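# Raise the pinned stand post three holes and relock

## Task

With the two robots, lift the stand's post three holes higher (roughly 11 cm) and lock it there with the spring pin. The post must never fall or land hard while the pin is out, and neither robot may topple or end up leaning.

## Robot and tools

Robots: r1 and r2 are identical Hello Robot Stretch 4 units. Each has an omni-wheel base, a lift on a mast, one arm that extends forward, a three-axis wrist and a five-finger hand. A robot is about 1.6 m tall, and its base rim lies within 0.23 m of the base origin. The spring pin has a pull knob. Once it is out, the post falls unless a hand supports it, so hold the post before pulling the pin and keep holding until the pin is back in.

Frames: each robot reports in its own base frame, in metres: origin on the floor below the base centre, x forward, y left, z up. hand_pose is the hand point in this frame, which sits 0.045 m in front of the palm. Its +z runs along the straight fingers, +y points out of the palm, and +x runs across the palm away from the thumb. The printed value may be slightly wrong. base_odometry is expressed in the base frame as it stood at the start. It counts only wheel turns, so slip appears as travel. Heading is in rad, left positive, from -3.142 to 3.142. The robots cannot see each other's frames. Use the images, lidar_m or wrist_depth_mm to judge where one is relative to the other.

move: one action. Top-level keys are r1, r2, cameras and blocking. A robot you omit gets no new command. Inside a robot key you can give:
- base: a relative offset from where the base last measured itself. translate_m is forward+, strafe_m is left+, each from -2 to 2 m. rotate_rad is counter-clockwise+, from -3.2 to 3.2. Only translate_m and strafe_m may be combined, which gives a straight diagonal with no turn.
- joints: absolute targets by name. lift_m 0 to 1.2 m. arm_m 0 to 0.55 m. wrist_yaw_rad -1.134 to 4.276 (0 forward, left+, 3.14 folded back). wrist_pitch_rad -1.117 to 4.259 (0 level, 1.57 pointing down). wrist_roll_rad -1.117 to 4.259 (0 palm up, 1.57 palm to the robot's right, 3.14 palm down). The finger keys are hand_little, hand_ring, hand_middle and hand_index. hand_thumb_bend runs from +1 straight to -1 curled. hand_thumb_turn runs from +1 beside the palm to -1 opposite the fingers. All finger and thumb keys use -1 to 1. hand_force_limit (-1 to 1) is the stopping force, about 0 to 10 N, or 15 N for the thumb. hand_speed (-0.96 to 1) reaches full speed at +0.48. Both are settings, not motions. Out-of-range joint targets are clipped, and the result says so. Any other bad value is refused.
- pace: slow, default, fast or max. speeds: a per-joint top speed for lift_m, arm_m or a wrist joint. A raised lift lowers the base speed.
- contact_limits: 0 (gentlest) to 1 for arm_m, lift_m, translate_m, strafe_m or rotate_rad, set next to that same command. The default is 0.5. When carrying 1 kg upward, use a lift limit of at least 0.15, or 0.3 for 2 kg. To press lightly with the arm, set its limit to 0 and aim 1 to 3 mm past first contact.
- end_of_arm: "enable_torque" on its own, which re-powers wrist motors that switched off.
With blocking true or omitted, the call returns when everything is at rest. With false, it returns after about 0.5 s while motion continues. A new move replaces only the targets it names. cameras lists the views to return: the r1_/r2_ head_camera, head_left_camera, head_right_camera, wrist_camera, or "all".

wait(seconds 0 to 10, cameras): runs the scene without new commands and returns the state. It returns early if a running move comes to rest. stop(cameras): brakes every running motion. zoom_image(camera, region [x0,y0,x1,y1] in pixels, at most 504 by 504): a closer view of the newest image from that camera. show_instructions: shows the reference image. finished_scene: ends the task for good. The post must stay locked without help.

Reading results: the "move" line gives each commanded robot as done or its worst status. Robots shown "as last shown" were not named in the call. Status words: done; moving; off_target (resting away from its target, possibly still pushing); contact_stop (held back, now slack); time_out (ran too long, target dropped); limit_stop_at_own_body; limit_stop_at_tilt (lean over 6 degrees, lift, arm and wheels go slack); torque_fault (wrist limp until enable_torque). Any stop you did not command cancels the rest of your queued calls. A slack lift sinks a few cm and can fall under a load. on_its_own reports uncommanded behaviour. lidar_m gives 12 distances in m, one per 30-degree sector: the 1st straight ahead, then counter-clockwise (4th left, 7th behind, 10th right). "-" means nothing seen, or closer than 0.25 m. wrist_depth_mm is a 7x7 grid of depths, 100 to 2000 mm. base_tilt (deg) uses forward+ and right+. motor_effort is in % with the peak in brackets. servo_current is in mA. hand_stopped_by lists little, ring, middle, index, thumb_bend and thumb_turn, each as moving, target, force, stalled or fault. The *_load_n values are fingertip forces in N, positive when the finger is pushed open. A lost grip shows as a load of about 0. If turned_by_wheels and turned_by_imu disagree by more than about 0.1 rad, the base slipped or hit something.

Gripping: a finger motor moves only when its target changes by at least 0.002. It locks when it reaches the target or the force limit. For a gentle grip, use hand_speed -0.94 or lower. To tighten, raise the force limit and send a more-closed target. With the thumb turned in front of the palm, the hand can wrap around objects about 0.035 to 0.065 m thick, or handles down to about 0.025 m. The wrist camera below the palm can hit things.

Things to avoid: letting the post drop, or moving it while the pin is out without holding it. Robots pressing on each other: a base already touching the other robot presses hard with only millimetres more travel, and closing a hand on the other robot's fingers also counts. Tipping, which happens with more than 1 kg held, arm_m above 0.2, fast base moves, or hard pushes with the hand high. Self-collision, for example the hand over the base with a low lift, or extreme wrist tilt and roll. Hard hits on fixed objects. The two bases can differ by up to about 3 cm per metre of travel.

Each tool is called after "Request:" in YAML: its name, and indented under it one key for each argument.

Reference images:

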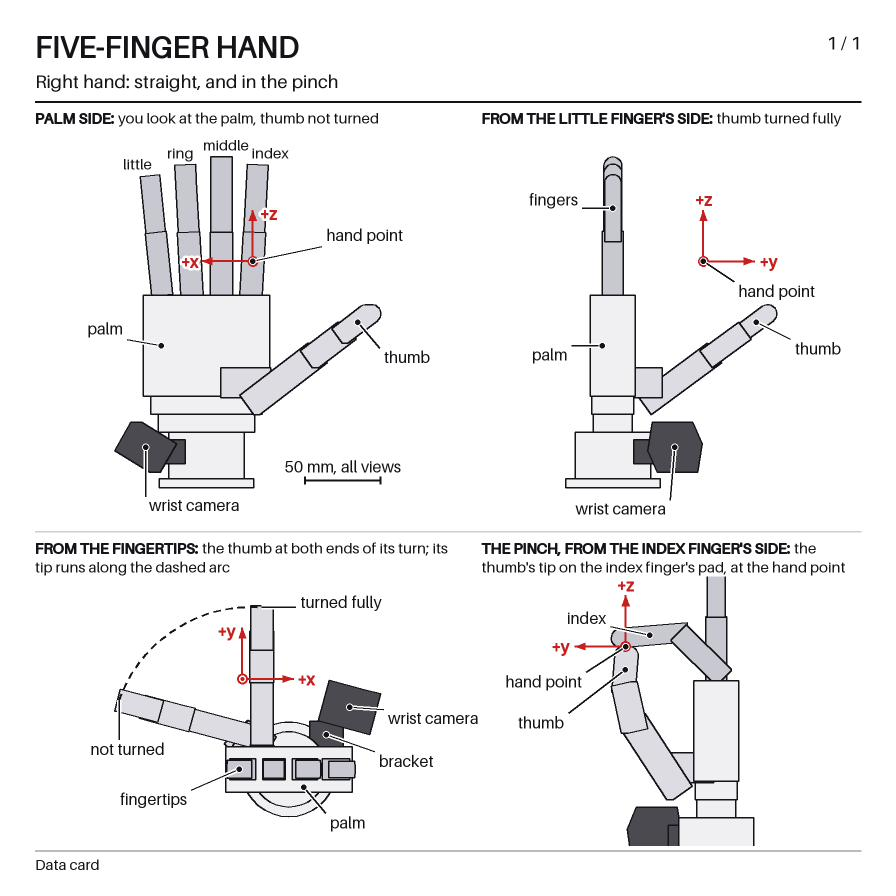

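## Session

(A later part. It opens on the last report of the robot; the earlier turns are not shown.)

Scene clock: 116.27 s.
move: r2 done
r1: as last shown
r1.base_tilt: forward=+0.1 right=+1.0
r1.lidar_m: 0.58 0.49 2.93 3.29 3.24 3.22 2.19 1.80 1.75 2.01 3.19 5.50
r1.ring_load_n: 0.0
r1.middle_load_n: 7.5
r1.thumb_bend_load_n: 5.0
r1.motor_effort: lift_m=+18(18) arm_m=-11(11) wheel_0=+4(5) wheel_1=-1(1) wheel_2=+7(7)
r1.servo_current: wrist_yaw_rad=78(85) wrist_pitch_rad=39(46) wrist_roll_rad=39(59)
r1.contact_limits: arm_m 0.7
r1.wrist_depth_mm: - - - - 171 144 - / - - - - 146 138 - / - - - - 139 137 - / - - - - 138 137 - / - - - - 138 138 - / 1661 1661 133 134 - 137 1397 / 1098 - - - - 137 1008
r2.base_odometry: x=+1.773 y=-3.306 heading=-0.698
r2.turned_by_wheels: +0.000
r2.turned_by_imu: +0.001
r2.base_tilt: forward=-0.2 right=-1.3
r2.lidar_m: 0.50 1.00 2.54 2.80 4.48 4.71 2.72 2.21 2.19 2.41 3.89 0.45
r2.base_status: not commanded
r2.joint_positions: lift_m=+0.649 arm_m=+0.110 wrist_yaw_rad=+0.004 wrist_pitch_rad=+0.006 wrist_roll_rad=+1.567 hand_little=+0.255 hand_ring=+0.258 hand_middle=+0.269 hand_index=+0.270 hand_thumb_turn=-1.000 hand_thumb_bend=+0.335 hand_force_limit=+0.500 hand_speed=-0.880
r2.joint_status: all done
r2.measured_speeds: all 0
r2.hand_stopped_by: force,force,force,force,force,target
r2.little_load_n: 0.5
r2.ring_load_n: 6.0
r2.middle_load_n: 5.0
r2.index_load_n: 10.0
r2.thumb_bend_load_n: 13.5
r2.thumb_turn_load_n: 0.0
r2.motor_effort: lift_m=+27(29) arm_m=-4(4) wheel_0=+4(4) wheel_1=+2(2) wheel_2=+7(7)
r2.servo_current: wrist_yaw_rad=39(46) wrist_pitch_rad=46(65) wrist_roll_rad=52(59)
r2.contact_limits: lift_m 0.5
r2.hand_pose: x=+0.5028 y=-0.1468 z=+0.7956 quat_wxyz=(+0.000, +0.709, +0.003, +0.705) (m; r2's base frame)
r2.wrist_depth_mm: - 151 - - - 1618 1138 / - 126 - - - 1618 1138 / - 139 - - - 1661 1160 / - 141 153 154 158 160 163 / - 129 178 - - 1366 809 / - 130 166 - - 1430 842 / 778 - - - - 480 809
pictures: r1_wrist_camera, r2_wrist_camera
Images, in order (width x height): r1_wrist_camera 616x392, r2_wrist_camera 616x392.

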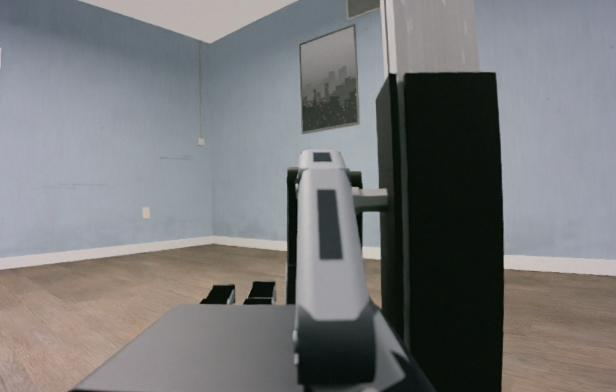

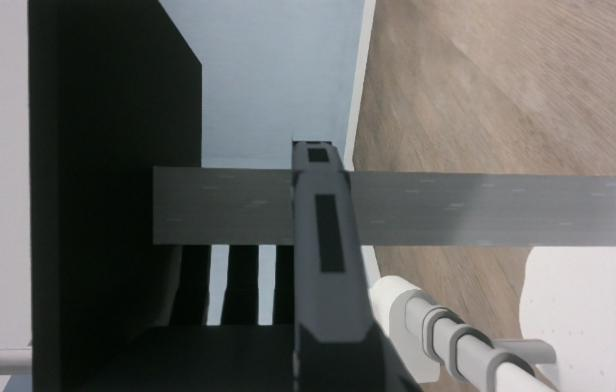

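Request:
zoom_image:
  camera: "r1_wrist_camera"
  region: [360, 0, 520, 120]

Request:
move:
  r2: {"joints": {"lift_m": 0.654}, "speeds": {"lift_m": 0.02}, "contact_limits": {"lift_m": 0.5}}
  cameras: ["r1_wrist_camera", "r2_wrist_camera"]

Request:
zoom_image:
  camera: "r1_wrist_camera"
  region: [360, 0, 520, 120]

Scaled by 3.150.

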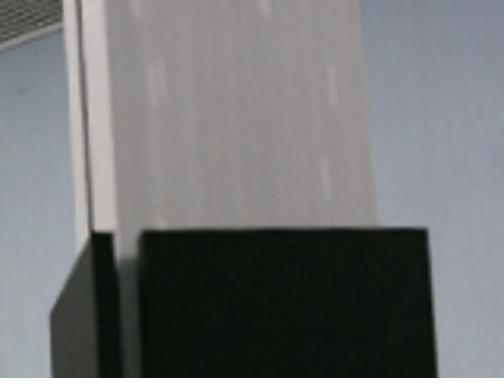

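Scene clock: 117.40 s.
move: r2 done
r1: as last shown
r1.base_tilt: forward=+0.0 right=+0.9
r1.lidar_m: 0.59 0.49 2.94 3.31 3.23 3.22 2.20 1.78 1.76 2.00 3.21 5.50
r1.little_load_n: 0.5
r1.thumb_bend_load_n: 4.5
r1.motor_effort: lift_m=+18(18) arm_m=-11(11) wheel_0=+5(5) wheel_1=-1(2) wheel_2=+7(8)
r1.servo_current: wrist_yaw_rad=78(85) wrist_pitch_rad=46(46) wrist_roll_rad=46(59)
r1.contact_limits: arm_m 0.7
r1.wrist_depth_mm: - - - - 171 144 - / - - - - 146 138 - / - - - - 139 138 - / - - - - 139 137 - / - - - - 138 137 - / 1618 1576 132 134 - 137 1397 / 1118 - - - - 137 1008
r2.base_odometry: x=+1.773 y=-3.306 heading=-0.698
r2.turned_by_wheels: +0.000
r2.turned_by_imu: +0.000
r2.base_tilt: forward=-0.3 right=-1.2
r2.lidar_m: 0.48 1.01 2.52 2.81 4.49 4.71 2.70 2.18 2.19 2.44 3.87 0.42
r2.base_status: not commanded
r2.joint_positions: lift_m=+0.653 arm_m=+0.110 wrist_yaw_rad=+0.004 wrist_pitch_rad=+0.006 wrist_roll_rad=+1.567 hand_little=+0.255 hand_ring=+0.258 hand_middle=+0.269 hand_index=+0.270 hand_thumb_turn=-1.000 hand_thumb_bend=+0.335 hand_force_limit=+0.500 hand_speed=-0.880
r2.joint_status: all done
r2.measured_speeds: all 0
r2.hand_stopped_by: force,force,force,force,force,target
r2.little_load_n: 0.5
r2.ring_load_n: 5.5
r2.middle_load_n: 5.0
r2.index_load_n: 10.0
r2.thumb_bend_load_n: 13.5
r2.thumb_turn_load_n: 0.0
r2.motor_effort: lift_m=+27(31) arm_m=-4(4) wheel_0=+3(4) wheel_1=+1(2) wheel_2=+7(7)
r2.servo_current: wrist_yaw_rad=33(52) wrist_pitch_rad=46(59) wrist_roll_rad=59(59)
r2.contact_limits: lift_m 0.5
r2.hand_pose: x=+0.5028 y=-0.1468 z=+0.7996 quat_wxyz=(+0.000, +0.709, +0.003, +0.705) (m; r2's base frame)
r2.wrist_depth_mm: - 138 - - - 1618 1138 / - 127 - - - 1576 1160 / - 139 - - - 1618 1160 / - 140 152 153 158 160 163 / - 130 178 - - 1336 809 / - 130 166 - - 1537 854 / 778 - - - - 477 820
pictures: r1_wrist_camera, r2_wrist_camera
Images, in order (width x height): r1_wrist_camera 616x392, r2_wrist_camera 616x392.

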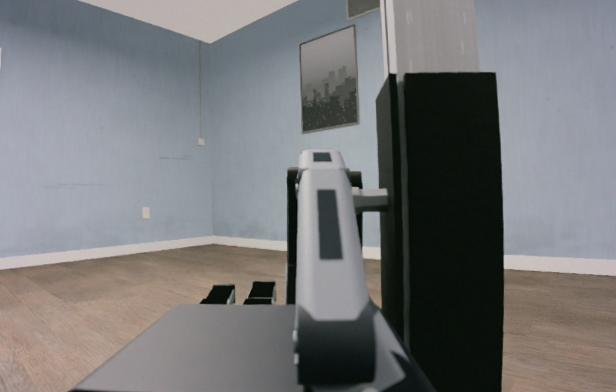

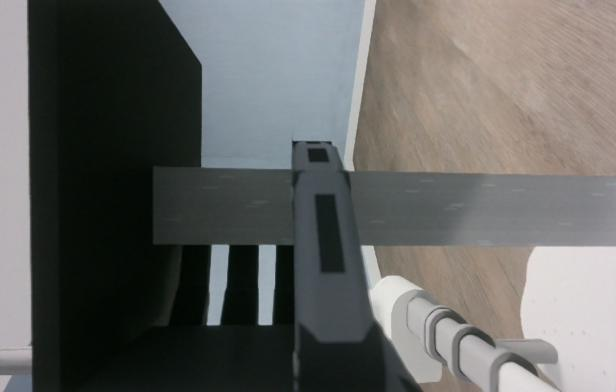

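Scaled by 3.150.

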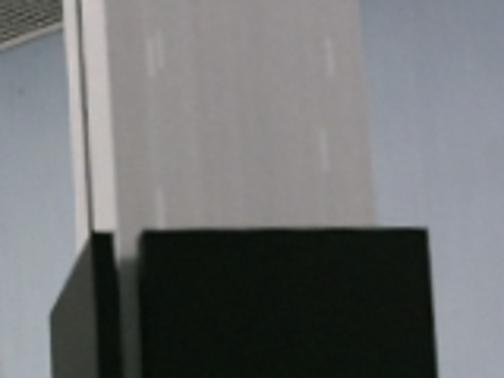

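Request:
move:
  r2: {"joints": {"lift_m": 0.70}, "speeds": {"lift_m": 0.03}, "contact_limits": {"lift_m": 0.5}}
  cameras: ["r1_wrist_camera", "r2_wrist_camera", "r2_head_camera"]

Scene clock: 119.77 s.
move: r2 done
r1: as last shown
r1.base_tilt: forward=+0.1 right=+0.9
r1.lidar_m: 0.58 0.50 2.94 3.28 3.25 3.21 2.23 1.79 1.76 1.98 3.22 5.49
r1.little_load_n: 0.0
r1.thumb_turn_load_n: 0.0
r1.servo_current: wrist_yaw_rad=78(85) wrist_pitch_rad=33(46) wrist_roll_rad=52(59)
r1.contact_limits: arm_m 0.7
r1.wrist_depth_mm: - - - - 171 144 - / - - - - 146 138 - / - - - - 139 137 - / - - - - 139 138 - / - - - - 138 137 - / 1576 1618 133 134 - 137 1397 / 1118 - - - - 136 1025
r2.base_odometry: x=+1.773 y=-3.306 heading=-0.698
r2.turned_by_wheels: +0.000
r2.turned_by_imu: +0.001
r2.base_tilt: forward=-0.3 right=-1.3
r2.lidar_m: 0.50 1.02 2.52 2.82 4.47 4.72 2.70 2.20 2.18 2.43 3.86 0.43
r2.base_status: not commanded
r2.joint_positions: lift_m=+0.699 arm_m=+0.110 wrist_yaw_rad=+0.004 wrist_pitch_rad=+0.006 wrist_roll_rad=+1.567 hand_little=+0.255 hand_ring=+0.258 hand_middle=+0.269 hand_index=+0.270 hand_thumb_turn=-1.000 hand_thumb_bend=+0.335 hand_force_limit=+0.500 hand_speed=-0.880
r2.joint_status: all done
r2.measured_speeds: all 0
r2.hand_stopped_by: force,force,force,force,force,target
r2.little_load_n: 0.0
r2.ring_load_n: 5.5
r2.middle_load_n: 5.5
r2.index_load_n: 10.5
r2.thumb_bend_load_n: 13.5
r2.thumb_turn_load_n: 0.0
r2.motor_effort: lift_m=+27(31) arm_m=-4(4) wheel_0=+4(4) wheel_1=+2(2) wheel_2=+7(7)
r2.servo_current: wrist_yaw_rad=39(52) wrist_pitch_rad=26(65) wrist_roll_rad=52(65)
r2.contact_limits: lift_m 0.5
r2.hand_pose: x=+0.5028 y=-0.1468 z=+0.8456 quat_wxyz=(+0.000, +0.709, +0.003, +0.705) (m; r2's base frame)
r2.wrist_depth_mm: - 152 - - - 1708 1229 / - 126 - - - 1661 1229 / - 139 - - - 1708 1205 / - 140 153 153 158 160 163 / - 130 178 - - 1430 878 / - 130 166 - - 1499 878 / 798 - - - - 535 798
pictures: r1_wrist_camera, r2_head_camera, r2_wrist_camera
Images, in order (width x height): r1_wrist_camera 616x392, r2_head_camera 420x560, r2_wrist_camera 616x392.

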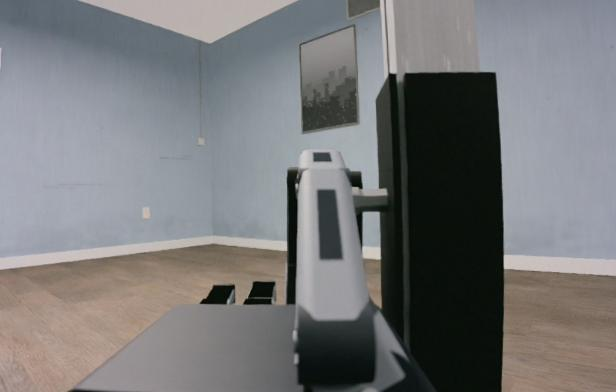

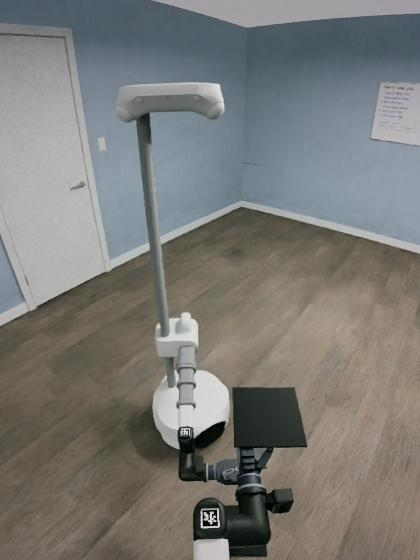

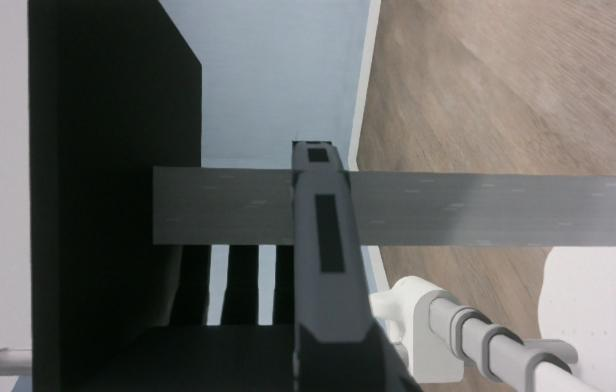

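Request:
move:
  r2: {"joints": {"lift_m": 0.742}, "speeds": {"lift_m": 0.03}, "contact_limits": {"lift_m": 0.5}}
  cameras: ["r1_wrist_camera", "r2_wrist_camera", "r1_head_camera"]

Request:
zoom_image:
  camera: "r1_head_camera"
  region: [80, 330, 240, 560]

Scene clock: 122.00 s.
move: r2 done
r1: as last shown
r1.base_tilt: forward=+0.1 right=+1.0
r1.lidar_m: 0.56 0.49 2.95 3.27 3.23 3.22 2.21 1.77 1.76 2.02 3.21 5.50
r1.thumb_turn_load_n: -0.5
r1.servo_current: wrist_yaw_rad=78(85) wrist_pitch_rad=39(46) wrist_roll_rad=52(59)
r1.contact_limits: arm_m 0.7
r1.wrist_depth_mm: - - - - 171 144 - / - - - - 145 138 - / - - - - 139 138 - / - - - - 139 137 - / - - - - 138 138 - / 1618 1618 133 134 - 137 1430 / 1118 - - - - 137 1008
r2.base_odometry: x=+1.773 y=-3.306 heading=-0.698
r2.turned_by_wheels: +0.000
r2.turned_by_imu: +0.001
r2.base_tilt: forward=-0.3 right=-1.2
r2.lidar_m: 0.51 1.01 2.54 2.79 4.47 4.71 2.71 2.21 2.18 2.45 3.85 0.46
r2.base_status: not commanded
r2.joint_positions: lift_m=+0.741 arm_m=+0.110 wrist_yaw_rad=+0.004 wrist_pitch_rad=+0.006 wrist_roll_rad=+1.567 hand_little=+0.255 hand_ring=+0.258 hand_middle=+0.269 hand_index=+0.270 hand_thumb_turn=-1.000 hand_thumb_bend=+0.335 hand_force_limit=+0.500 hand_speed=-0.880
r2.joint_status: all done
r2.measured_speeds: all 0
r2.hand_stopped_by: force,force,force,force,force,target
r2.little_load_n: 0.0
r2.ring_load_n: 5.0
r2.middle_load_n: 5.0
r2.index_load_n: 10.5
r2.thumb_bend_load_n: 13.5
r2.thumb_turn_load_n: 0.5
r2.motor_effort: lift_m=+27(31) arm_m=-4(4) wheel_0=+3(4) wheel_1=+1(2) wheel_2=+6(7)
r2.servo_current: wrist_yaw_rad=26(46) wrist_pitch_rad=39(65) wrist_roll_rad=59(59)
r2.contact_limits: lift_m 0.5
r2.hand_pose: x=+0.5028 y=-0.1468 z=+0.8876 quat_wxyz=(+0.000, +0.709, +0.003, +0.705) (m; r2's base frame)
r2.wrist_depth_mm: - 151 - - - 1756 1308 / - 126 - - - 1756 1281 / - 139 - - - 1756 1308 / - 140 152 153 158 160 163 / - 129 178 - - 1464 931 / - 131 166 - - 1499 931 / 809 - - - - 591 521
pictures: r1_head_camera, r1_wrist_camera, r2_wrist_camera
Images, in order (width x height): r1_head_camera 420x560, r1_wrist_camera 616x392, r2_wrist_camera 616x392.

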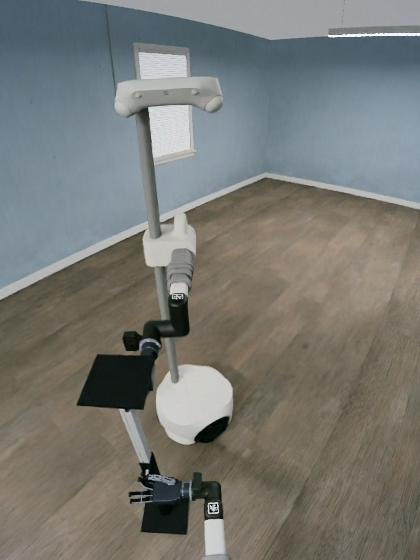

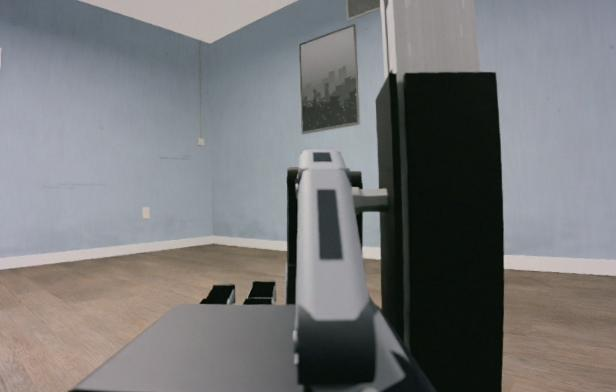

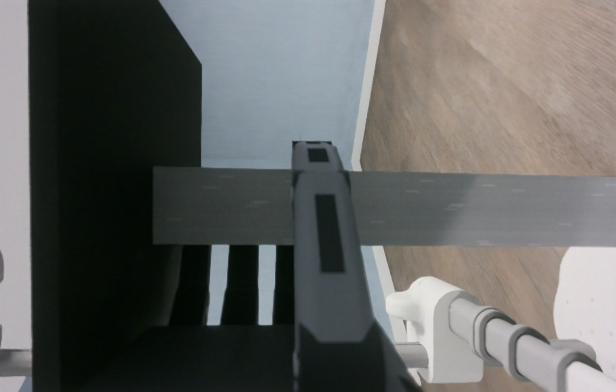

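Scaled by 2.191 from the camera's 420x560 image, which has a finer 1200x1600 frame.

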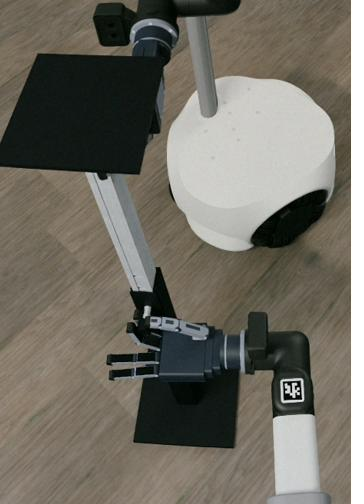

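Request:
move:
  r1: {"joints":{"arm_m":0.247},"speeds":{"arm_m":0.03},"contact_limits":{"arm_m":0.3}}
  cameras: ["r1_wrist_camera"]

Scene clock: 124.73 s.
move: r1 done
r1.base_odometry: x=-1.245 y=-2.246 heading=-1.560
r1.turned_by_wheels: +0.000
r1.turned_by_imu: -0.001
r1.base_tilt: forward=+0.2 right=+1.0
r1.lidar_m: 0.55 0.51 2.96 3.29 3.23 3.22 2.21 1.79 1.76 2.01 3.22 5.50
r1.base_status: not commanded
r1.joint_positions: lift_m=+0.268 arm_m=+0.247 wrist_yaw_rad=+1.567 wrist_pitch_rad=+0.002 wrist_roll_rad=+0.003 hand_little=+1.000 hand_ring=+1.000 hand_middle=-0.058 hand_index=-0.166 hand_thumb_turn=-1.000 hand_thumb_bend=+0.212 hand_force_limit=+0.300 hand_speed=-0.880
r1.joint_status: all done
r1.measured_speeds: all 0
r1.hand_stopped_by: target,target,force,force,force,target
r1.little_load_n: 0.0
r1.ring_load_n: 0.0
r1.middle_load_n: 5.0
r1.index_load_n: 5.0
r1.thumb_bend_load_n: 6.0
r1.thumb_turn_load_n: -1.0
r1.motor_effort: lift_m=+18(18) arm_m=+5(8) wheel_0=+3(5) wheel_1=+0(1) wheel_2=+3(7)
r1.servo_current: wrist_yaw_rad=39(78) wrist_pitch_rad=33(46) wrist_roll_rad=46(59)
r1.contact_limits: arm_m 0.3
r1.hand_pose: x=+0.5371 y=+0.2211 z=+0.5059 quat_wxyz=(+0.000, +0.003, +0.708, +0.706) (m; r1's base frame)
r1.wrist_depth_mm: - - - - 165 142 - / - - - - 144 136 - / - - - - 138 135 - / - - - - 138 136 - / - - - - 137 136 - / 1618 1661 133 134 - 135 1397 / 1118 - - - - 135 991
r2: as last shown
r2.lidar_m: 0.48 1.01 2.52 2.82 4.48 4.72 2.69 2.21 2.19 2.45 3.87 0.45
r2.ring_load_n: 5.5
r2.middle_load_n: 5.5
r2.thumb_turn_load_n: 0.0
r2.motor_effort: lift_m=+28(28) arm_m=-4(4) wheel_0=+3(4) wheel_1=+2(2) wheel_2=+6(7)
r2.servo_current: wrist_yaw_rad=46(46) wrist_pitch_rad=39(65) wrist_roll_rad=52(59)
r2.contact_limits: lift_m 0.5
r2.wrist_depth_mm: - 152 - - - 1756 1308 / - 126 - - - 1808 1281 / - 139 - - - 1808 1281 / - 141 152 154 158 160 162 / - 129 178 - - 1499 931 / - 130 165 - - 1430 931 / 788 - - - - 597 521
pictures: r1_wrist_camera
Images, in order (width x height): r1_wrist_camera 616x392.

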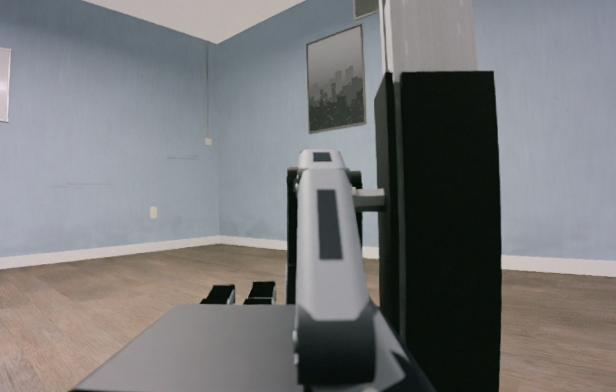

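Request:
move:
  r1: {"joints":{"hand_index":1,"hand_middle":0.6,"hand_thumb_bend":0.8,"hand_speed":-0.5}}
  cameras: ["r1_wrist_camera"]

Request:
move:
  r1: {"joints":{"arm_m":0.225,"hand_middle":1},"speeds":{"arm_m":0.06},"contact_limits":{"arm_m":0.2}}
  cameras: ["r1_wrist_camera"]

Scene clock: 126.40 s.
move: r1 done
r1.base_odometry: x=-1.245 y=-2.246 heading=-1.561
r1.turned_by_wheels: -0.001
r1.turned_by_imu: -0.001
r1.base_tilt: forward=+0.2 right=+1.0
r1.lidar_m: 0.56 0.51 2.95 3.30 3.24 3.22 2.19 1.76 1.76 1.99 3.22 5.50
r1.base_status: not commanded
r1.joint_positions: lift_m=+0.268 arm_m=+0.247 wrist_yaw_rad=+1.567 wrist_pitch_rad=+0.002 wrist_roll_rad=+0.003 hand_little=+1.000 hand_ring=+1.000 hand_middle=+0.600 hand_index=+1.000 hand_thumb_turn=-1.000 hand_thumb_bend=+0.800 hand_force_limit=+0.300 hand_speed=-0.500
r1.joint_status: all done
r1.measured_speeds: all 0
r1.hand_stopped_by: target,target,target,target,target,target
r1.little_load_n: 0.0
r1.ring_load_n: 0.0
r1.middle_load_n: 0.0
r1.index_load_n: 0.0
r1.thumb_bend_load_n: 0.0
r1.thumb_turn_load_n: 0.0
r1.motor_effort: lift_m=+18(18) arm_m=+5(5) wheel_0=-1(3) wheel_1=+0(0) wheel_2=-1(3)
r1.servo_current: wrist_yaw_rad=33(46) wrist_pitch_rad=33(46) wrist_roll_rad=46(59)
r1.contact_limits: arm_m 0.3
r1.hand_pose: x=+0.5371 y=+0.2211 z=+0.5060 quat_wxyz=(+0.000, +0.003, +0.708, +0.706) (m; r1's base frame)
r1.wrist_depth_mm: - - - - 162 - - / - - - - 140 138 - / - - - - 139 138 - / - - - - 139 138 - / - - - - 139 138 - / 1618 1576 133 134 - 138 1430 / 1118 - - - - - 1008
r2: as last shown
r2.base_tilt: forward=-0.4 right=-1.3
r2.lidar_m: 0.49 0.98 2.53 2.81 4.49 4.72 2.69 2.22 2.20 2.43 3.86 0.44
r2.ring_load_n: 5.0
r2.middle_load_n: 5.0
r2.motor_effort: lift_m=+27(28) arm_m=-4(4) wheel_0=+3(4) wheel_1=+1(2) wheel_2=+6(7)
r2.servo_current: wrist_yaw_rad=39(46) wrist_pitch_rad=46(65) wrist_roll_rad=52(59)
r2.contact_limits: lift_m 0.5
r2.wrist_depth_mm: - 152 - - - 1808 1308 / - 126 - - - 1756 1308 / - 139 - - - 1808 1281 / - 140 152 154 158 160 163 / - 129 178 - - 1499 931 / - 131 166 - - 1499 917 / 798 - - - - 585 517
pictures: r1_wrist_camera
Images, in order (width x height): r1_wrist_camera 616x392.

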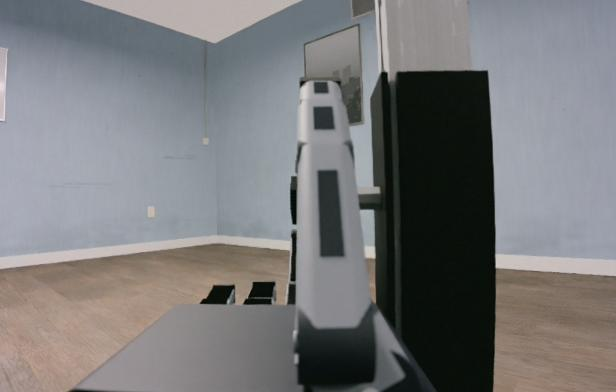

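Scene clock: 127.20 s.
move: r1 done
r1.base_odometry: x=-1.245 y=-2.246 heading=-1.561
r1.turned_by_wheels: +0.000
r1.turned_by_imu: +0.000
r1.base_tilt: forward=+0.0 right=+1.0
r1.lidar_m: 0.55 0.51 2.94 3.28 3.22 3.21 2.19 1.78 1.76 2.01 3.21 5.50
r1.base_status: not commanded
r1.joint_positions: lift_m=+0.268 arm_m=+0.225 wrist_yaw_rad=+1.567 wrist_pitch_rad=+0.002 wrist_roll_rad=+0.003 hand_little=+1.000 hand_ring=+1.000 hand_middle=+1.000 hand_index=+1.000 hand_thumb_turn=-1.000 hand_thumb_bend=+0.800 hand_force_limit=+0.300 hand_speed=-0.500
r1.joint_status: all done
r1.measured_speeds: all 0
r1.hand_stopped_by: target,target,target,target,target,target
r1.little_load_n: 0.0
r1.ring_load_n: 0.0
r1.middle_load_n: 0.0
r1.index_load_n: 0.0
r1.thumb_bend_load_n: 0.0
r1.thumb_turn_load_n: 0.0
r1.motor_effort: lift_m=+18(18) arm_m=-6(12) wheel_0=-1(1) wheel_1=+0(0) wheel_2=-1(2)
r1.servo_current: wrist_yaw_rad=39(39) wrist_pitch_rad=39(46) wrist_roll_rad=52(59)
r1.contact_limits: arm_m 0.2
r1.hand_pose: x=+0.5154 y=+0.2211 z=+0.5060 quat_wxyz=(+0.000, +0.002, +0.708, +0.706) (m; r1's base frame)
r1.wrist_depth_mm: - - - - - 145 - / - - - - - 140 - / - - - - 168 139 1983 / - - - - 157 138 - / - - - - 174 139 - / 1618 1576 133 134 - 138 - / 1098 - - - - 138 -
r2: as last shown
r2.turned_by_imu: +0.000
r2.base_tilt: forward=-0.4 right=-1.2
r2.lidar_m: 0.51 0.99 2.52 2.82 4.47 4.72 2.69 2.21 2.18 2.44 3.87 0.43
r2.motor_effort: lift_m=+27(27) arm_m=-4(4) wheel_0=+4(4) wheel_1=+1(2) wheel_2=+7(7)
r2.servo_current: wrist_yaw_rad=33(46) wrist_pitch_rad=39(59) wrist_roll_rad=59(59)
r2.contact_limits: lift_m 0.5
r2.wrist_depth_mm: - 152 - - - 1756 1281 / - 126 - - - 1756 1308 / - 139 - - - 1708 1308 / - 141 152 153 158 160 163 / - 129 178 - - 1464 931 / - 130 166 - - 1464 931 / 809 - - - - 597 508
pictures: r1_wrist_camera
Images, in order (width x height): r1_wrist_camera 616x392.

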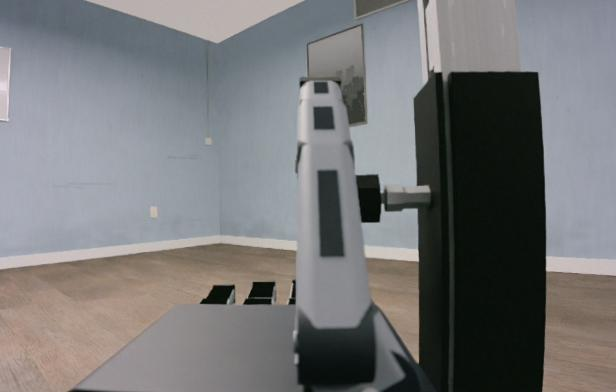

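Request:
zoom_image:
  camera: "r1_wrist_camera"
  region: [340, 150, 460, 250]

Request:
move:
  r2: {"joints":{"lift_m":0.750},"speeds":{"lift_m":0.02},"contact_limits":{"lift_m":0.5}}
  cameras: ["r1_wrist_camera"]

Scaled by 4.200.

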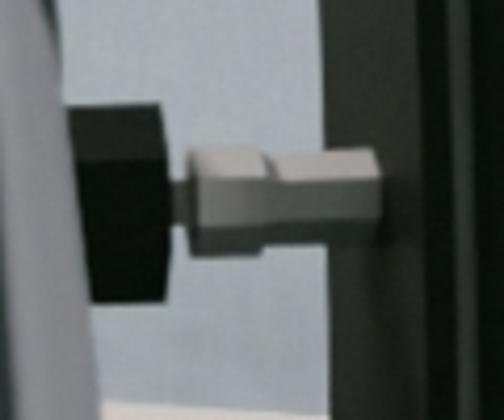

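Scene clock: 128.23 s.
move: r2 done
r1: as last shown
r1.base_tilt: forward=+0.1 right=+1.0
r1.lidar_m: 0.55 0.51 2.94 3.30 3.23 3.22 2.16 1.79 1.77 2.00 3.20 5.49
r1.motor_effort: lift_m=+18(18) arm_m=-6(6) wheel_0=-1(1) wheel_1=+0(0) wheel_2=-1(1)
r1.servo_current: wrist_yaw_rad=39(39) wrist_pitch_rad=46(46) wrist_roll_rad=39(59)
r1.contact_limits: arm_m 0.2
r1.wrist_depth_mm: - - - - - 145 - / - - - - - 139 - / - - - - 167 139 1983 / - - - - 157 139 - / - - - - 174 139 - / 1618 1618 133 134 - 139 - / 1118 - - - - 138 -
r2.base_odometry: x=+1.773 y=-3.306 heading=-0.698
r2.turned_by_wheels: +0.000
r2.turned_by_imu: +0.000
r2.base_tilt: forward=-0.2 right=-1.1
r2.lidar_m: 0.49 1.00 2.51 2.83 4.48 4.72 2.70 2.21 2.19 2.43 3.86 0.43
r2.base_status: not commanded
r2.joint_positions: lift_m=+0.749 arm_m=+0.110 wrist_yaw_rad=+0.004 wrist_pitch_rad=+0.009 wrist_roll_rad=+1.567 hand_little=+0.255 hand_ring=+0.258 hand_middle=+0.269 hand_index=+0.271 hand_thumb_turn=-1.000 hand_thumb_bend=+0.335 hand_force_limit=+0.500 hand_speed=-0.880
r2.joint_status: all done
r2.measured_speeds: all 0
r2.hand_stopped_by: force,force,force,force,force,target
r2.little_load_n: 0.0
r2.ring_load_n: 5.5
r2.middle_load_n: 6.5
r2.index_load_n: 13.0
r2.thumb_bend_load_n: 13.5
r2.thumb_turn_load_n: 0.0
r2.motor_effort: lift_m=+30(33) arm_m=-4(4) wheel_0=+4(4) wheel_1=+1(2) wheel_2=+7(7)
r2.servo_current: wrist_yaw_rad=39(46) wrist_pitch_rad=52(72) wrist_roll_rad=46(52)
r2.contact_limits: lift_m 0.5
r2.hand_pose: x=+0.5027 y=-0.1468 z=+0.8947 quat_wxyz=(+0.000, +0.710, +0.003, +0.704) (m; r2's base frame)
r2.wrist_depth_mm: - 139 - - - 1756 1255 / - 118 - - - 1756 1281 / - 141 - - - 1708 1281 / - 129 152 153 159 162 164 / - 130 178 - - 1464 917 / - 131 166 - - 1499 917 / 798 - - - - 591 508
pictures: r1_wrist_camera
Images, in order (width x height): r1_wrist_camera 616x392.

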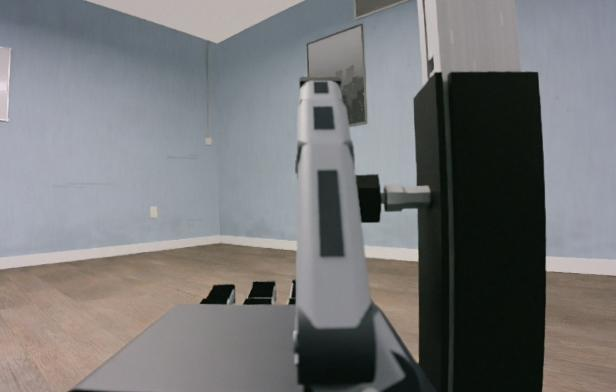

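Request:
zoom_image:
  camera: "r1_wrist_camera"
  region: [340, 0, 540, 250]

Request:
wait:
  seconds: 0
  cameras: ["all"]

Scaled by 2.016.

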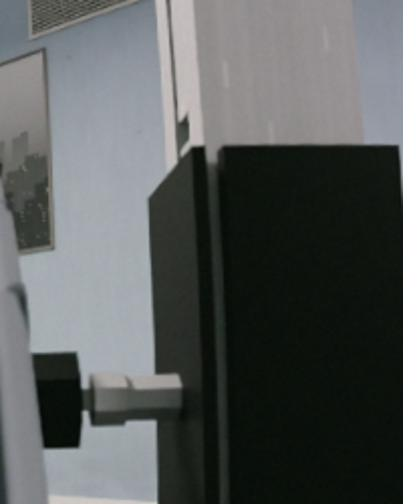

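Scene clock: 128.93 s.
r1.base_odometry: x=-1.245 y=-2.246 heading=-1.561
r1.turned_by_wheels: +0.000
r1.turned_by_imu: +0.000
r1.base_tilt: forward=+0.1 right=+1.0
r1.lidar_m: 0.54 0.49 2.95 3.29 3.24 3.21 2.21 1.80 1.74 2.01 3.19 5.50
r1.base_status: not commanded
r1.joint_positions: lift_m=+0.268 arm_m=+0.225 wrist_yaw_rad=+1.567 wrist_pitch_rad=+0.002 wrist_roll_rad=+0.003 hand_little=+1.000 hand_ring=+1.000 hand_middle=+1.000 hand_index=+1.000 hand_thumb_turn=-1.000 hand_thumb_bend=+0.800 hand_force_limit=+0.300 hand_speed=-0.500
r1.joint_status: not commanded
r1.measured_speeds: all 0
r1.hand_stopped_by: target,target,target,target,target,target
r1.little_load_n: -0.5
r1.ring_load_n: 0.0
r1.middle_load_n: 0.0
r1.index_load_n: 0.0
r1.thumb_bend_load_n: 0.0
r1.thumb_turn_load_n: 0.0
r1.motor_effort: lift_m=+18(18) arm_m=-6(6) wheel_0=-1(1) wheel_1=+0(0) wheel_2=-1(1)
r1.servo_current: wrist_yaw_rad=39(39) wrist_pitch_rad=39(46) wrist_roll_rad=46(59)
r1.contact_limits: arm_m 0.2
r1.hand_pose: x=+0.5154 y=+0.2211 z=+0.5060 quat_wxyz=(+0.000, +0.002, +0.708, +0.706) (m; r1's base frame)
r1.wrist_depth_mm: - - - - - 145 - / - - - - - 139 - / - - - - 167 139 1983 / - - - - 158 139 - / - - - - 174 139 - / 1576 1661 133 134 - 138 - / 1098 - - - - 138 -
r2.base_odometry: x=+1.773 y=-3.306 heading=-0.698
r2.turned_by_wheels: +0.000
r2.turned_by_imu: +0.000
r2.base_tilt: forward=-0.3 right=-1.3
r2.lidar_m: 0.49 0.98 2.52 2.82 4.49 4.73 2.72 2.22 2.16 2.45 3.85 0.44
r2.base_status: not commanded
r2.joint_positions: lift_m=+0.749 arm_m=+0.110 wrist_yaw_rad=+0.004 wrist_pitch_rad=+0.009 wrist_roll_rad=+1.567 hand_little=+0.255 hand_ring=+0.258 hand_middle=+0.269 hand_index=+0.271 hand_thumb_turn=-1.000 hand_thumb_bend=+0.335 hand_force_limit=+0.500 hand_speed=-0.880
r2.joint_status: all done
r2.measured_speeds: all 0
r2.hand_stopped_by: force,force,force,force,force,target
r2.little_load_n: 0.0
r2.ring_load_n: 5.5
r2.middle_load_n: 6.5
r2.index_load_n: 13.0
r2.thumb_bend_load_n: 13.5
r2.thumb_turn_load_n: 0.5
r2.motor_effort: lift_m=+30(33) arm_m=-4(4) wheel_0=+4(4) wheel_1=+2(2) wheel_2=+7(7)
r2.servo_current: wrist_yaw_rad=39(46) wrist_pitch_rad=65(72) wrist_roll_rad=46(52)
r2.contact_limits: lift_m 0.5
r2.hand_pose: x=+0.5027 y=-0.1468 z=+0.8947 quat_wxyz=(+0.000, +0.710, +0.003, +0.704) (m; r2's base frame)
r2.wrist_depth_mm: - 139 - - - 1756 1281 / - 117 - - - 1708 1308 / - 141 - - - 1756 1229 / - 129 153 154 159 161 164 / - 130 178 - - 1499 946 / - 131 166 - - 1464 931 / 809 - - - - 603 508
pictures: r1_head_camera, r1_head_left_camera, r1_head_right_camera, r1_wrist_camera, r2_head_camera, r2_head_left_camera, r2_head_right_camera, r2_wrist_camera
Images, in order (width x height): r1_head_camera 420x560, r1_head_left_camera 420x672, r1_head_right_camera 420x672, r1_wrist_camera 616x392, r2_head_camera 420x560, r2_head_left_camera 420x672, r2_head_right_camera 420x672, r2_wrist_camera 616x392.

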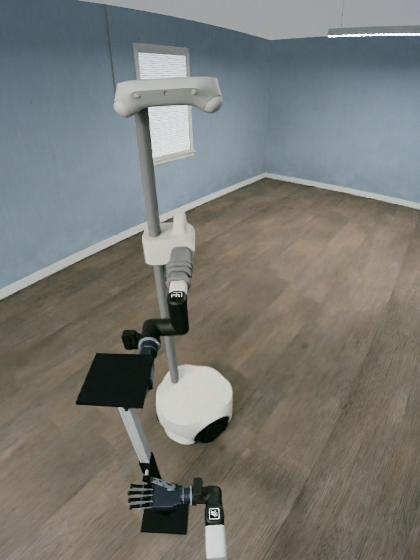

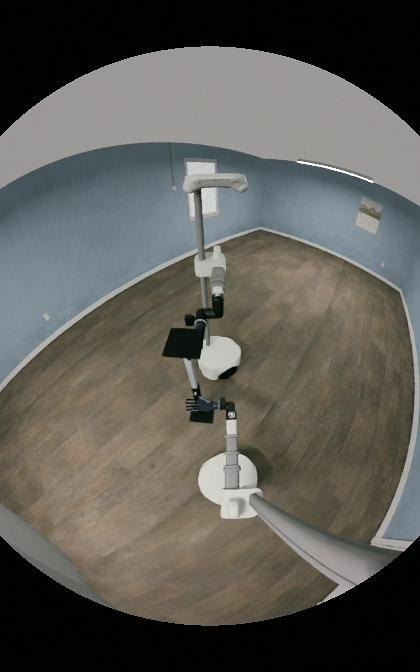

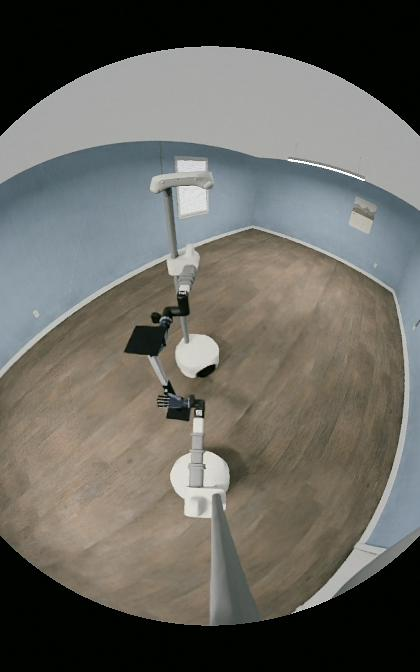

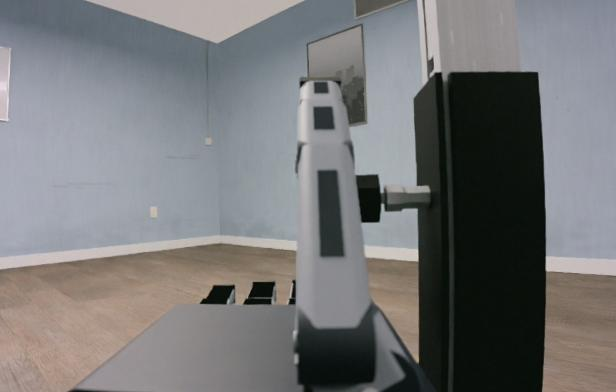

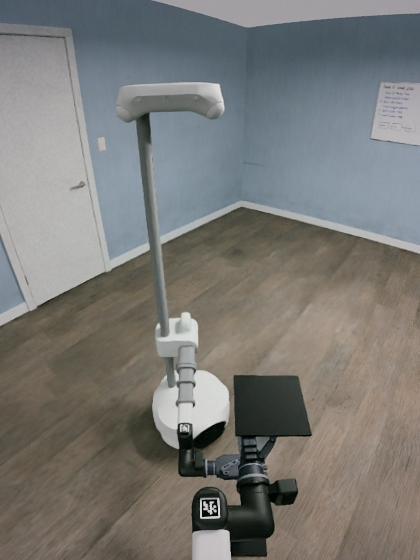

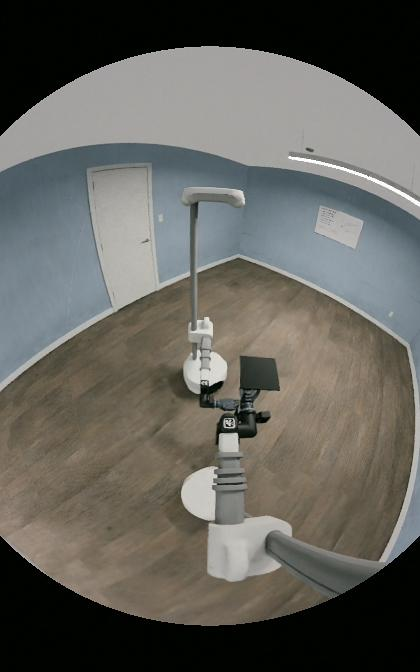

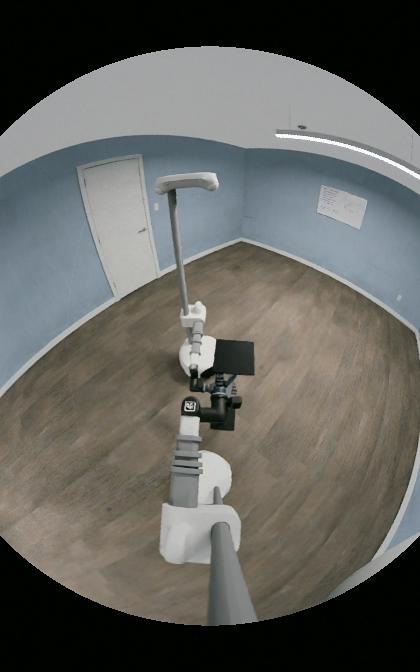

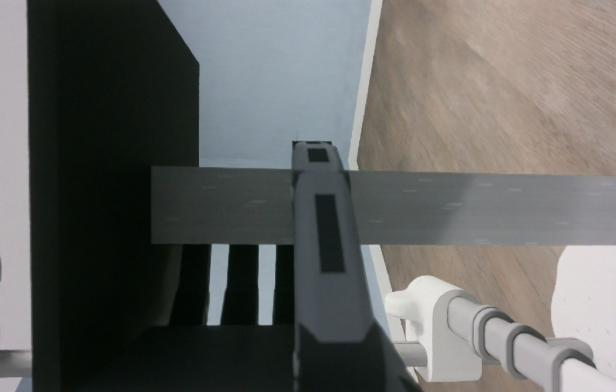

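Request:
zoom_image:
  camera: "r1_head_camera"
  region: [70, 340, 230, 540]

Request:
zoom_image:
  camera: "r1_wrist_camera"
  region: [400, 0, 540, 110]

Request:
move:
  r2: {"joints":{"lift_m":0.746},"speeds":{"lift_m":0.02},"contact_limits":{"lift_m":0.5}}
  cameras: ["r1_wrist_camera", "r2_wrist_camera"]

Request:
zoom_image:
  camera: "r1_wrist_camera"
  region: [400, 0, 540, 110]

Scaled by 2.520 from the camera's 420x560 image, which has a finer 1200x1600 frame.

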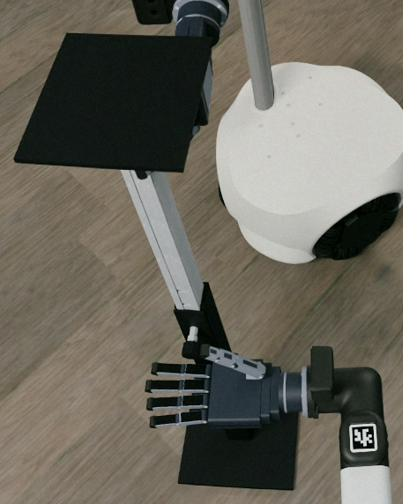

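Scaled by 3.600.

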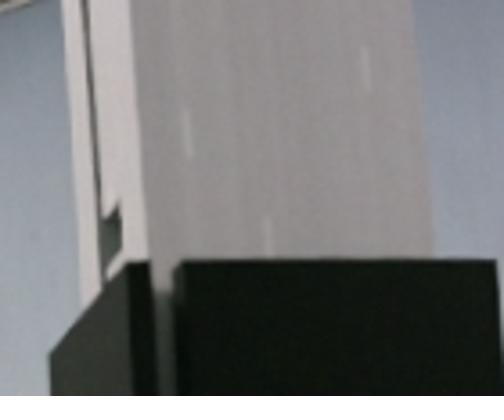

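Scene clock: 131.87 s.
move: r2 done
r1: as last shown
r1.base_tilt: forward=-0.1 right=+1.0
r1.lidar_m: 0.58 0.50 2.94 3.29 3.24 3.21 2.19 1.79 1.78 1.98 3.22 5.50
r1.little_load_n: 0.0
r1.motor_effort: lift_m=+18(18) arm_m=-6(6) wheel_0=-1(1) wheel_1=+0(0) wheel_2=-1(2)
r1.servo_current: wrist_yaw_rad=39(46) wrist_pitch_rad=33(39) wrist_roll_rad=39(52)
r1.contact_limits: arm_m 0.2
r1.wrist_depth_mm: - - - - - 145 - / - - - - - 139 - / - - - - 167 139 1983 / - - - - 158 139 - / - - - - 173 138 - / 1618 1618 133 134 - 138 - / 1098 - - - - 138 -
r2.base_odometry: x=+1.773 y=-3.306 heading=-0.698
r2.turned_by_wheels: +0.000
r2.turned_by_imu: +0.001
r2.base_tilt: forward=-0.4 right=-1.3
r2.lidar_m: 0.51 0.99 2.54 2.82 4.47 4.70 2.68 2.20 2.19 2.44 3.89 0.44
r2.base_status: not commanded
r2.joint_positions: lift_m=+0.746 arm_m=+0.110 wrist_yaw_rad=+0.004 wrist_pitch_rad=+0.009 wrist_roll_rad=+1.568 hand_little=+0.255 hand_ring=+0.258 hand_middle=+0.269 hand_index=+0.271 hand_thumb_turn=-1.000 hand_thumb_bend=+0.335 hand_force_limit=+0.500 hand_speed=-0.880
r2.joint_status: all done
r2.measured_speeds: all 0
r2.hand_stopped_by: force,force,force,force,force,target
r2.little_load_n: 0.0
r2.ring_load_n: 4.5
r2.middle_load_n: 4.5
r2.index_load_n: 10.0
r2.thumb_bend_load_n: 14.0
r2.thumb_turn_load_n: 2.5
r2.motor_effort: lift_m=+19(26) arm_m=-4(4) wheel_0=+3(4) wheel_1=+2(2) wheel_2=+6(7)
r2.servo_current: wrist_yaw_rad=39(52) wrist_pitch_rad=59(72) wrist_roll_rad=52(59)
r2.contact_limits: lift_m 0.5
r2.hand_pose: x=+0.5027 y=-0.1468 z=+0.8917 quat_wxyz=(+0.000, +0.710, +0.003, +0.704) (m; r2's base frame)
r2.wrist_depth_mm: - 138 - - - 1756 1308 / - 127 - - - 1808 1281 / - 140 - - - 1756 1308 / - 129 152 153 158 160 163 / - 130 178 - - 1464 946 / - 131 166 - - 1499 931 / 820 - - - - 591 525
pictures: r1_wrist_camera, r2_wrist_camera
Images, in order (width x height): r1_wrist_camera 616x392, r2_wrist_camera 616x392.

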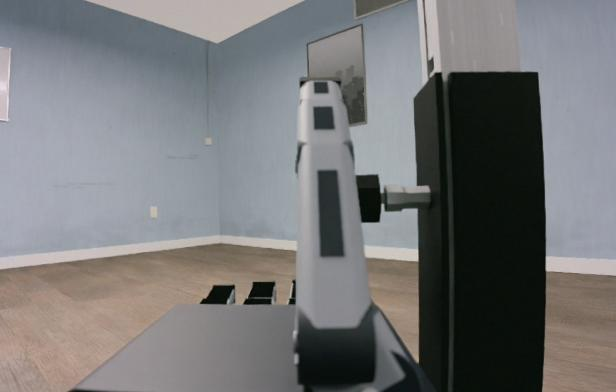

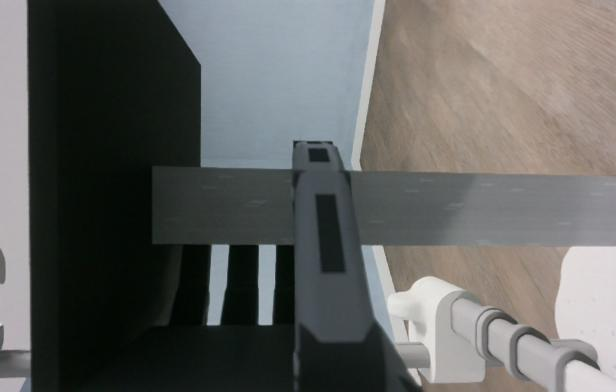

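Scaled by 3.600.

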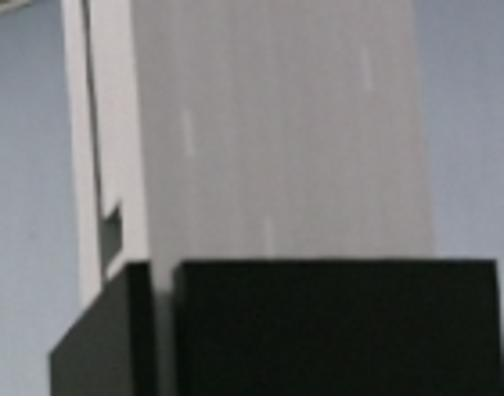

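Request:
move:
  cameras: ["r1_head_camera","r2_head_camera"]

Request:
zoom_image:
  camera: "r1_head_camera"
  region: [110, 400, 180, 490]

Request:
zoom_image:
  camera: "r1_head_camera"
  region: [120, 400, 160, 450]

Scene clock: 133.37 s.
r1.base_odometry: x=-1.245 y=-2.246 heading=-1.561
r1.turned_by_wheels: +0.000
r1.turned_by_imu: +0.000
r1.base_tilt: forward=+0.0 right=+1.1
r1.lidar_m: 0.55 0.50 2.94 3.30 3.24 3.22 2.19 1.78 1.76 2.01 3.19 5.50
r1.base_status: not commanded
r1.joint_positions: lift_m=+0.268 arm_m=+0.225 wrist_yaw_rad=+1.567 wrist_pitch_rad=+0.002 wrist_roll_rad=+0.003 hand_little=+1.000 hand_ring=+1.000 hand_middle=+1.000 hand_index=+1.000 hand_thumb_turn=-1.000 hand_thumb_bend=+0.800 hand_force_limit=+0.300 hand_speed=-0.500
r1.joint_status: not commanded
r1.measured_speeds: all 0
r1.hand_stopped_by: target,target,target,target,target,target
r1.little_load_n: 0.0
r1.ring_load_n: 0.0
r1.middle_load_n: 0.0
r1.index_load_n: 0.0
r1.thumb_bend_load_n: 0.0
r1.thumb_turn_load_n: 0.0
r1.motor_effort: lift_m=+18(18) arm_m=-6(6) wheel_0=-1(1) wheel_1=+0(0) wheel_2=-1(2)
r1.servo_current: wrist_yaw_rad=33(46) wrist_pitch_rad=33(39) wrist_roll_rad=52(52)
r1.contact_limits: arm_m 0.2
r1.hand_pose: x=+0.5154 y=+0.2211 z=+0.5060 quat_wxyz=(+0.000, +0.002, +0.708, +0.706) (m; r1's base frame)
r1.wrist_depth_mm: - - - - - 145 - / - - - - - 139 - / - - - - 167 139 1983 / - - - - 158 139 - / - - - - 174 139 - / 1618 1618 133 134 - 139 - / 1118 - - - - 138 -
r2.base_odometry: x=+1.773 y=-3.306 heading=-0.698
r2.turned_by_wheels: +0.000
r2.turned_by_imu: +0.001
r2.base_tilt: forward=-0.2 right=-1.2
r2.lidar_m: 0.48 1.00 2.52 2.80 4.49 4.72 2.72 2.21 2.18 2.43 3.86 0.45
r2.base_status: not commanded
r2.joint_positions: lift_m=+0.746 arm_m=+0.110 wrist_yaw_rad=+0.004 wrist_pitch_rad=+0.009 wrist_roll_rad=+1.568 hand_little=+0.255 hand_ring=+0.258 hand_middle=+0.269 hand_index=+0.271 hand_thumb_turn=-1.000 hand_thumb_bend=+0.335 hand_force_limit=+0.500 hand_speed=-0.880
r2.joint_status: all done
r2.measured_speeds: all 0
r2.hand_stopped_by: force,force,force,force,force,target
r2.little_load_n: 0.0
r2.ring_load_n: 4.5
r2.middle_load_n: 4.5
r2.index_load_n: 10.0
r2.thumb_bend_load_n: 14.0
r2.thumb_turn_load_n: 2.5
r2.motor_effort: lift_m=+18(26) arm_m=-4(4) wheel_0=+3(4) wheel_1=+2(2) wheel_2=+6(7)
r2.servo_current: wrist_yaw_rad=39(52) wrist_pitch_rad=39(72) wrist_roll_rad=59(59)
r2.contact_limits: lift_m 0.5
r2.hand_pose: x=+0.5027 y=-0.1468 z=+0.8917 quat_wxyz=(+0.000, +0.710, +0.003, +0.704) (m; r2's base frame)
r2.wrist_depth_mm: - 138 - - - 1808 1281 / - 127 - - - 1808 1281 / - 141 - - - 1756 1255 / - 129 152 153 158 160 163 / - 130 178 - - 1499 931 / - 131 166 - - 1464 931 / 798 - - - - 603 525
pictures: r1_head_camera, r2_head_camera
Images, in order (width x height): r1_head_camera 420x560, r2_head_camera 420x560.

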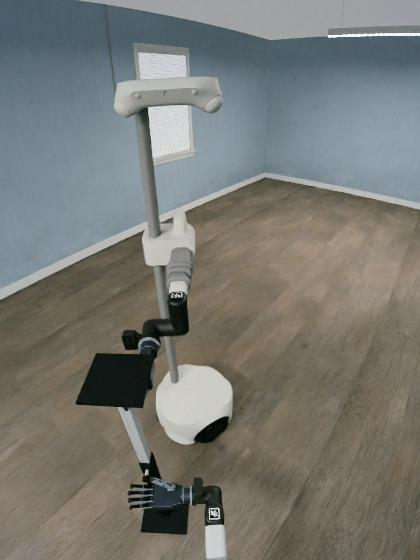

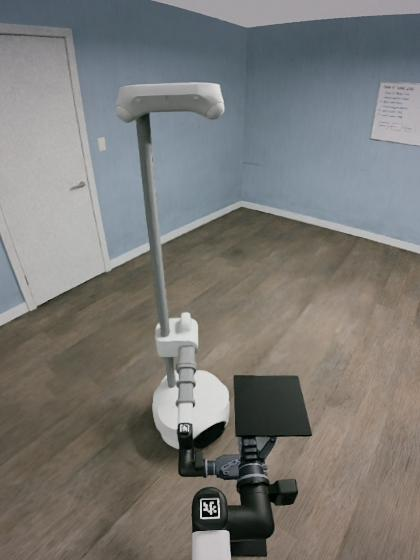

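Scaled by 5.600 from the camera's 420x560 image, which has a finer 1200x1600 frame.

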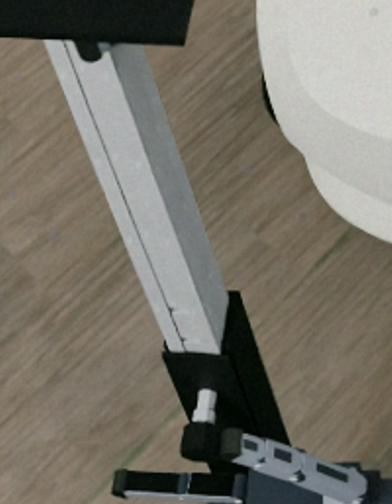

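Scaled by 10.080 from the camera's 420x560 image, which has a finer 1200x1600 frame.

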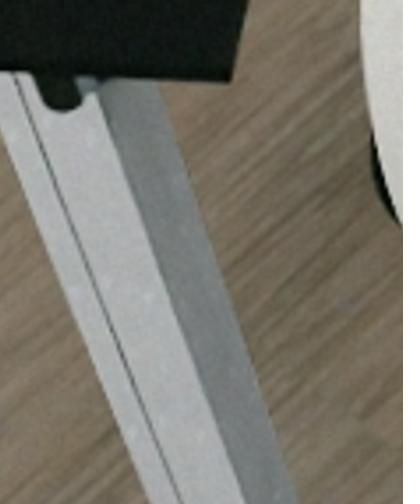

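Request:
zoom_image:
  camera: "r1_head_camera"
  region: [130, 445, 160, 485]

Request:
zoom_image:
  camera: "r2_head_camera"
  region: [200, 370, 320, 530]

Scaled by 12.600 from the camera's 420x560 image, which has a finer 1200x1600 frame.

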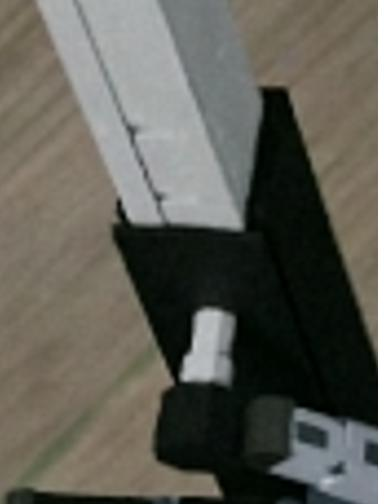

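Scaled by 3.150 from the camera's 420x560 image, which has a finer 1200x1600 frame.

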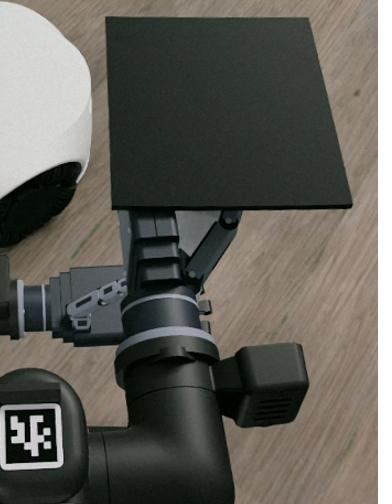

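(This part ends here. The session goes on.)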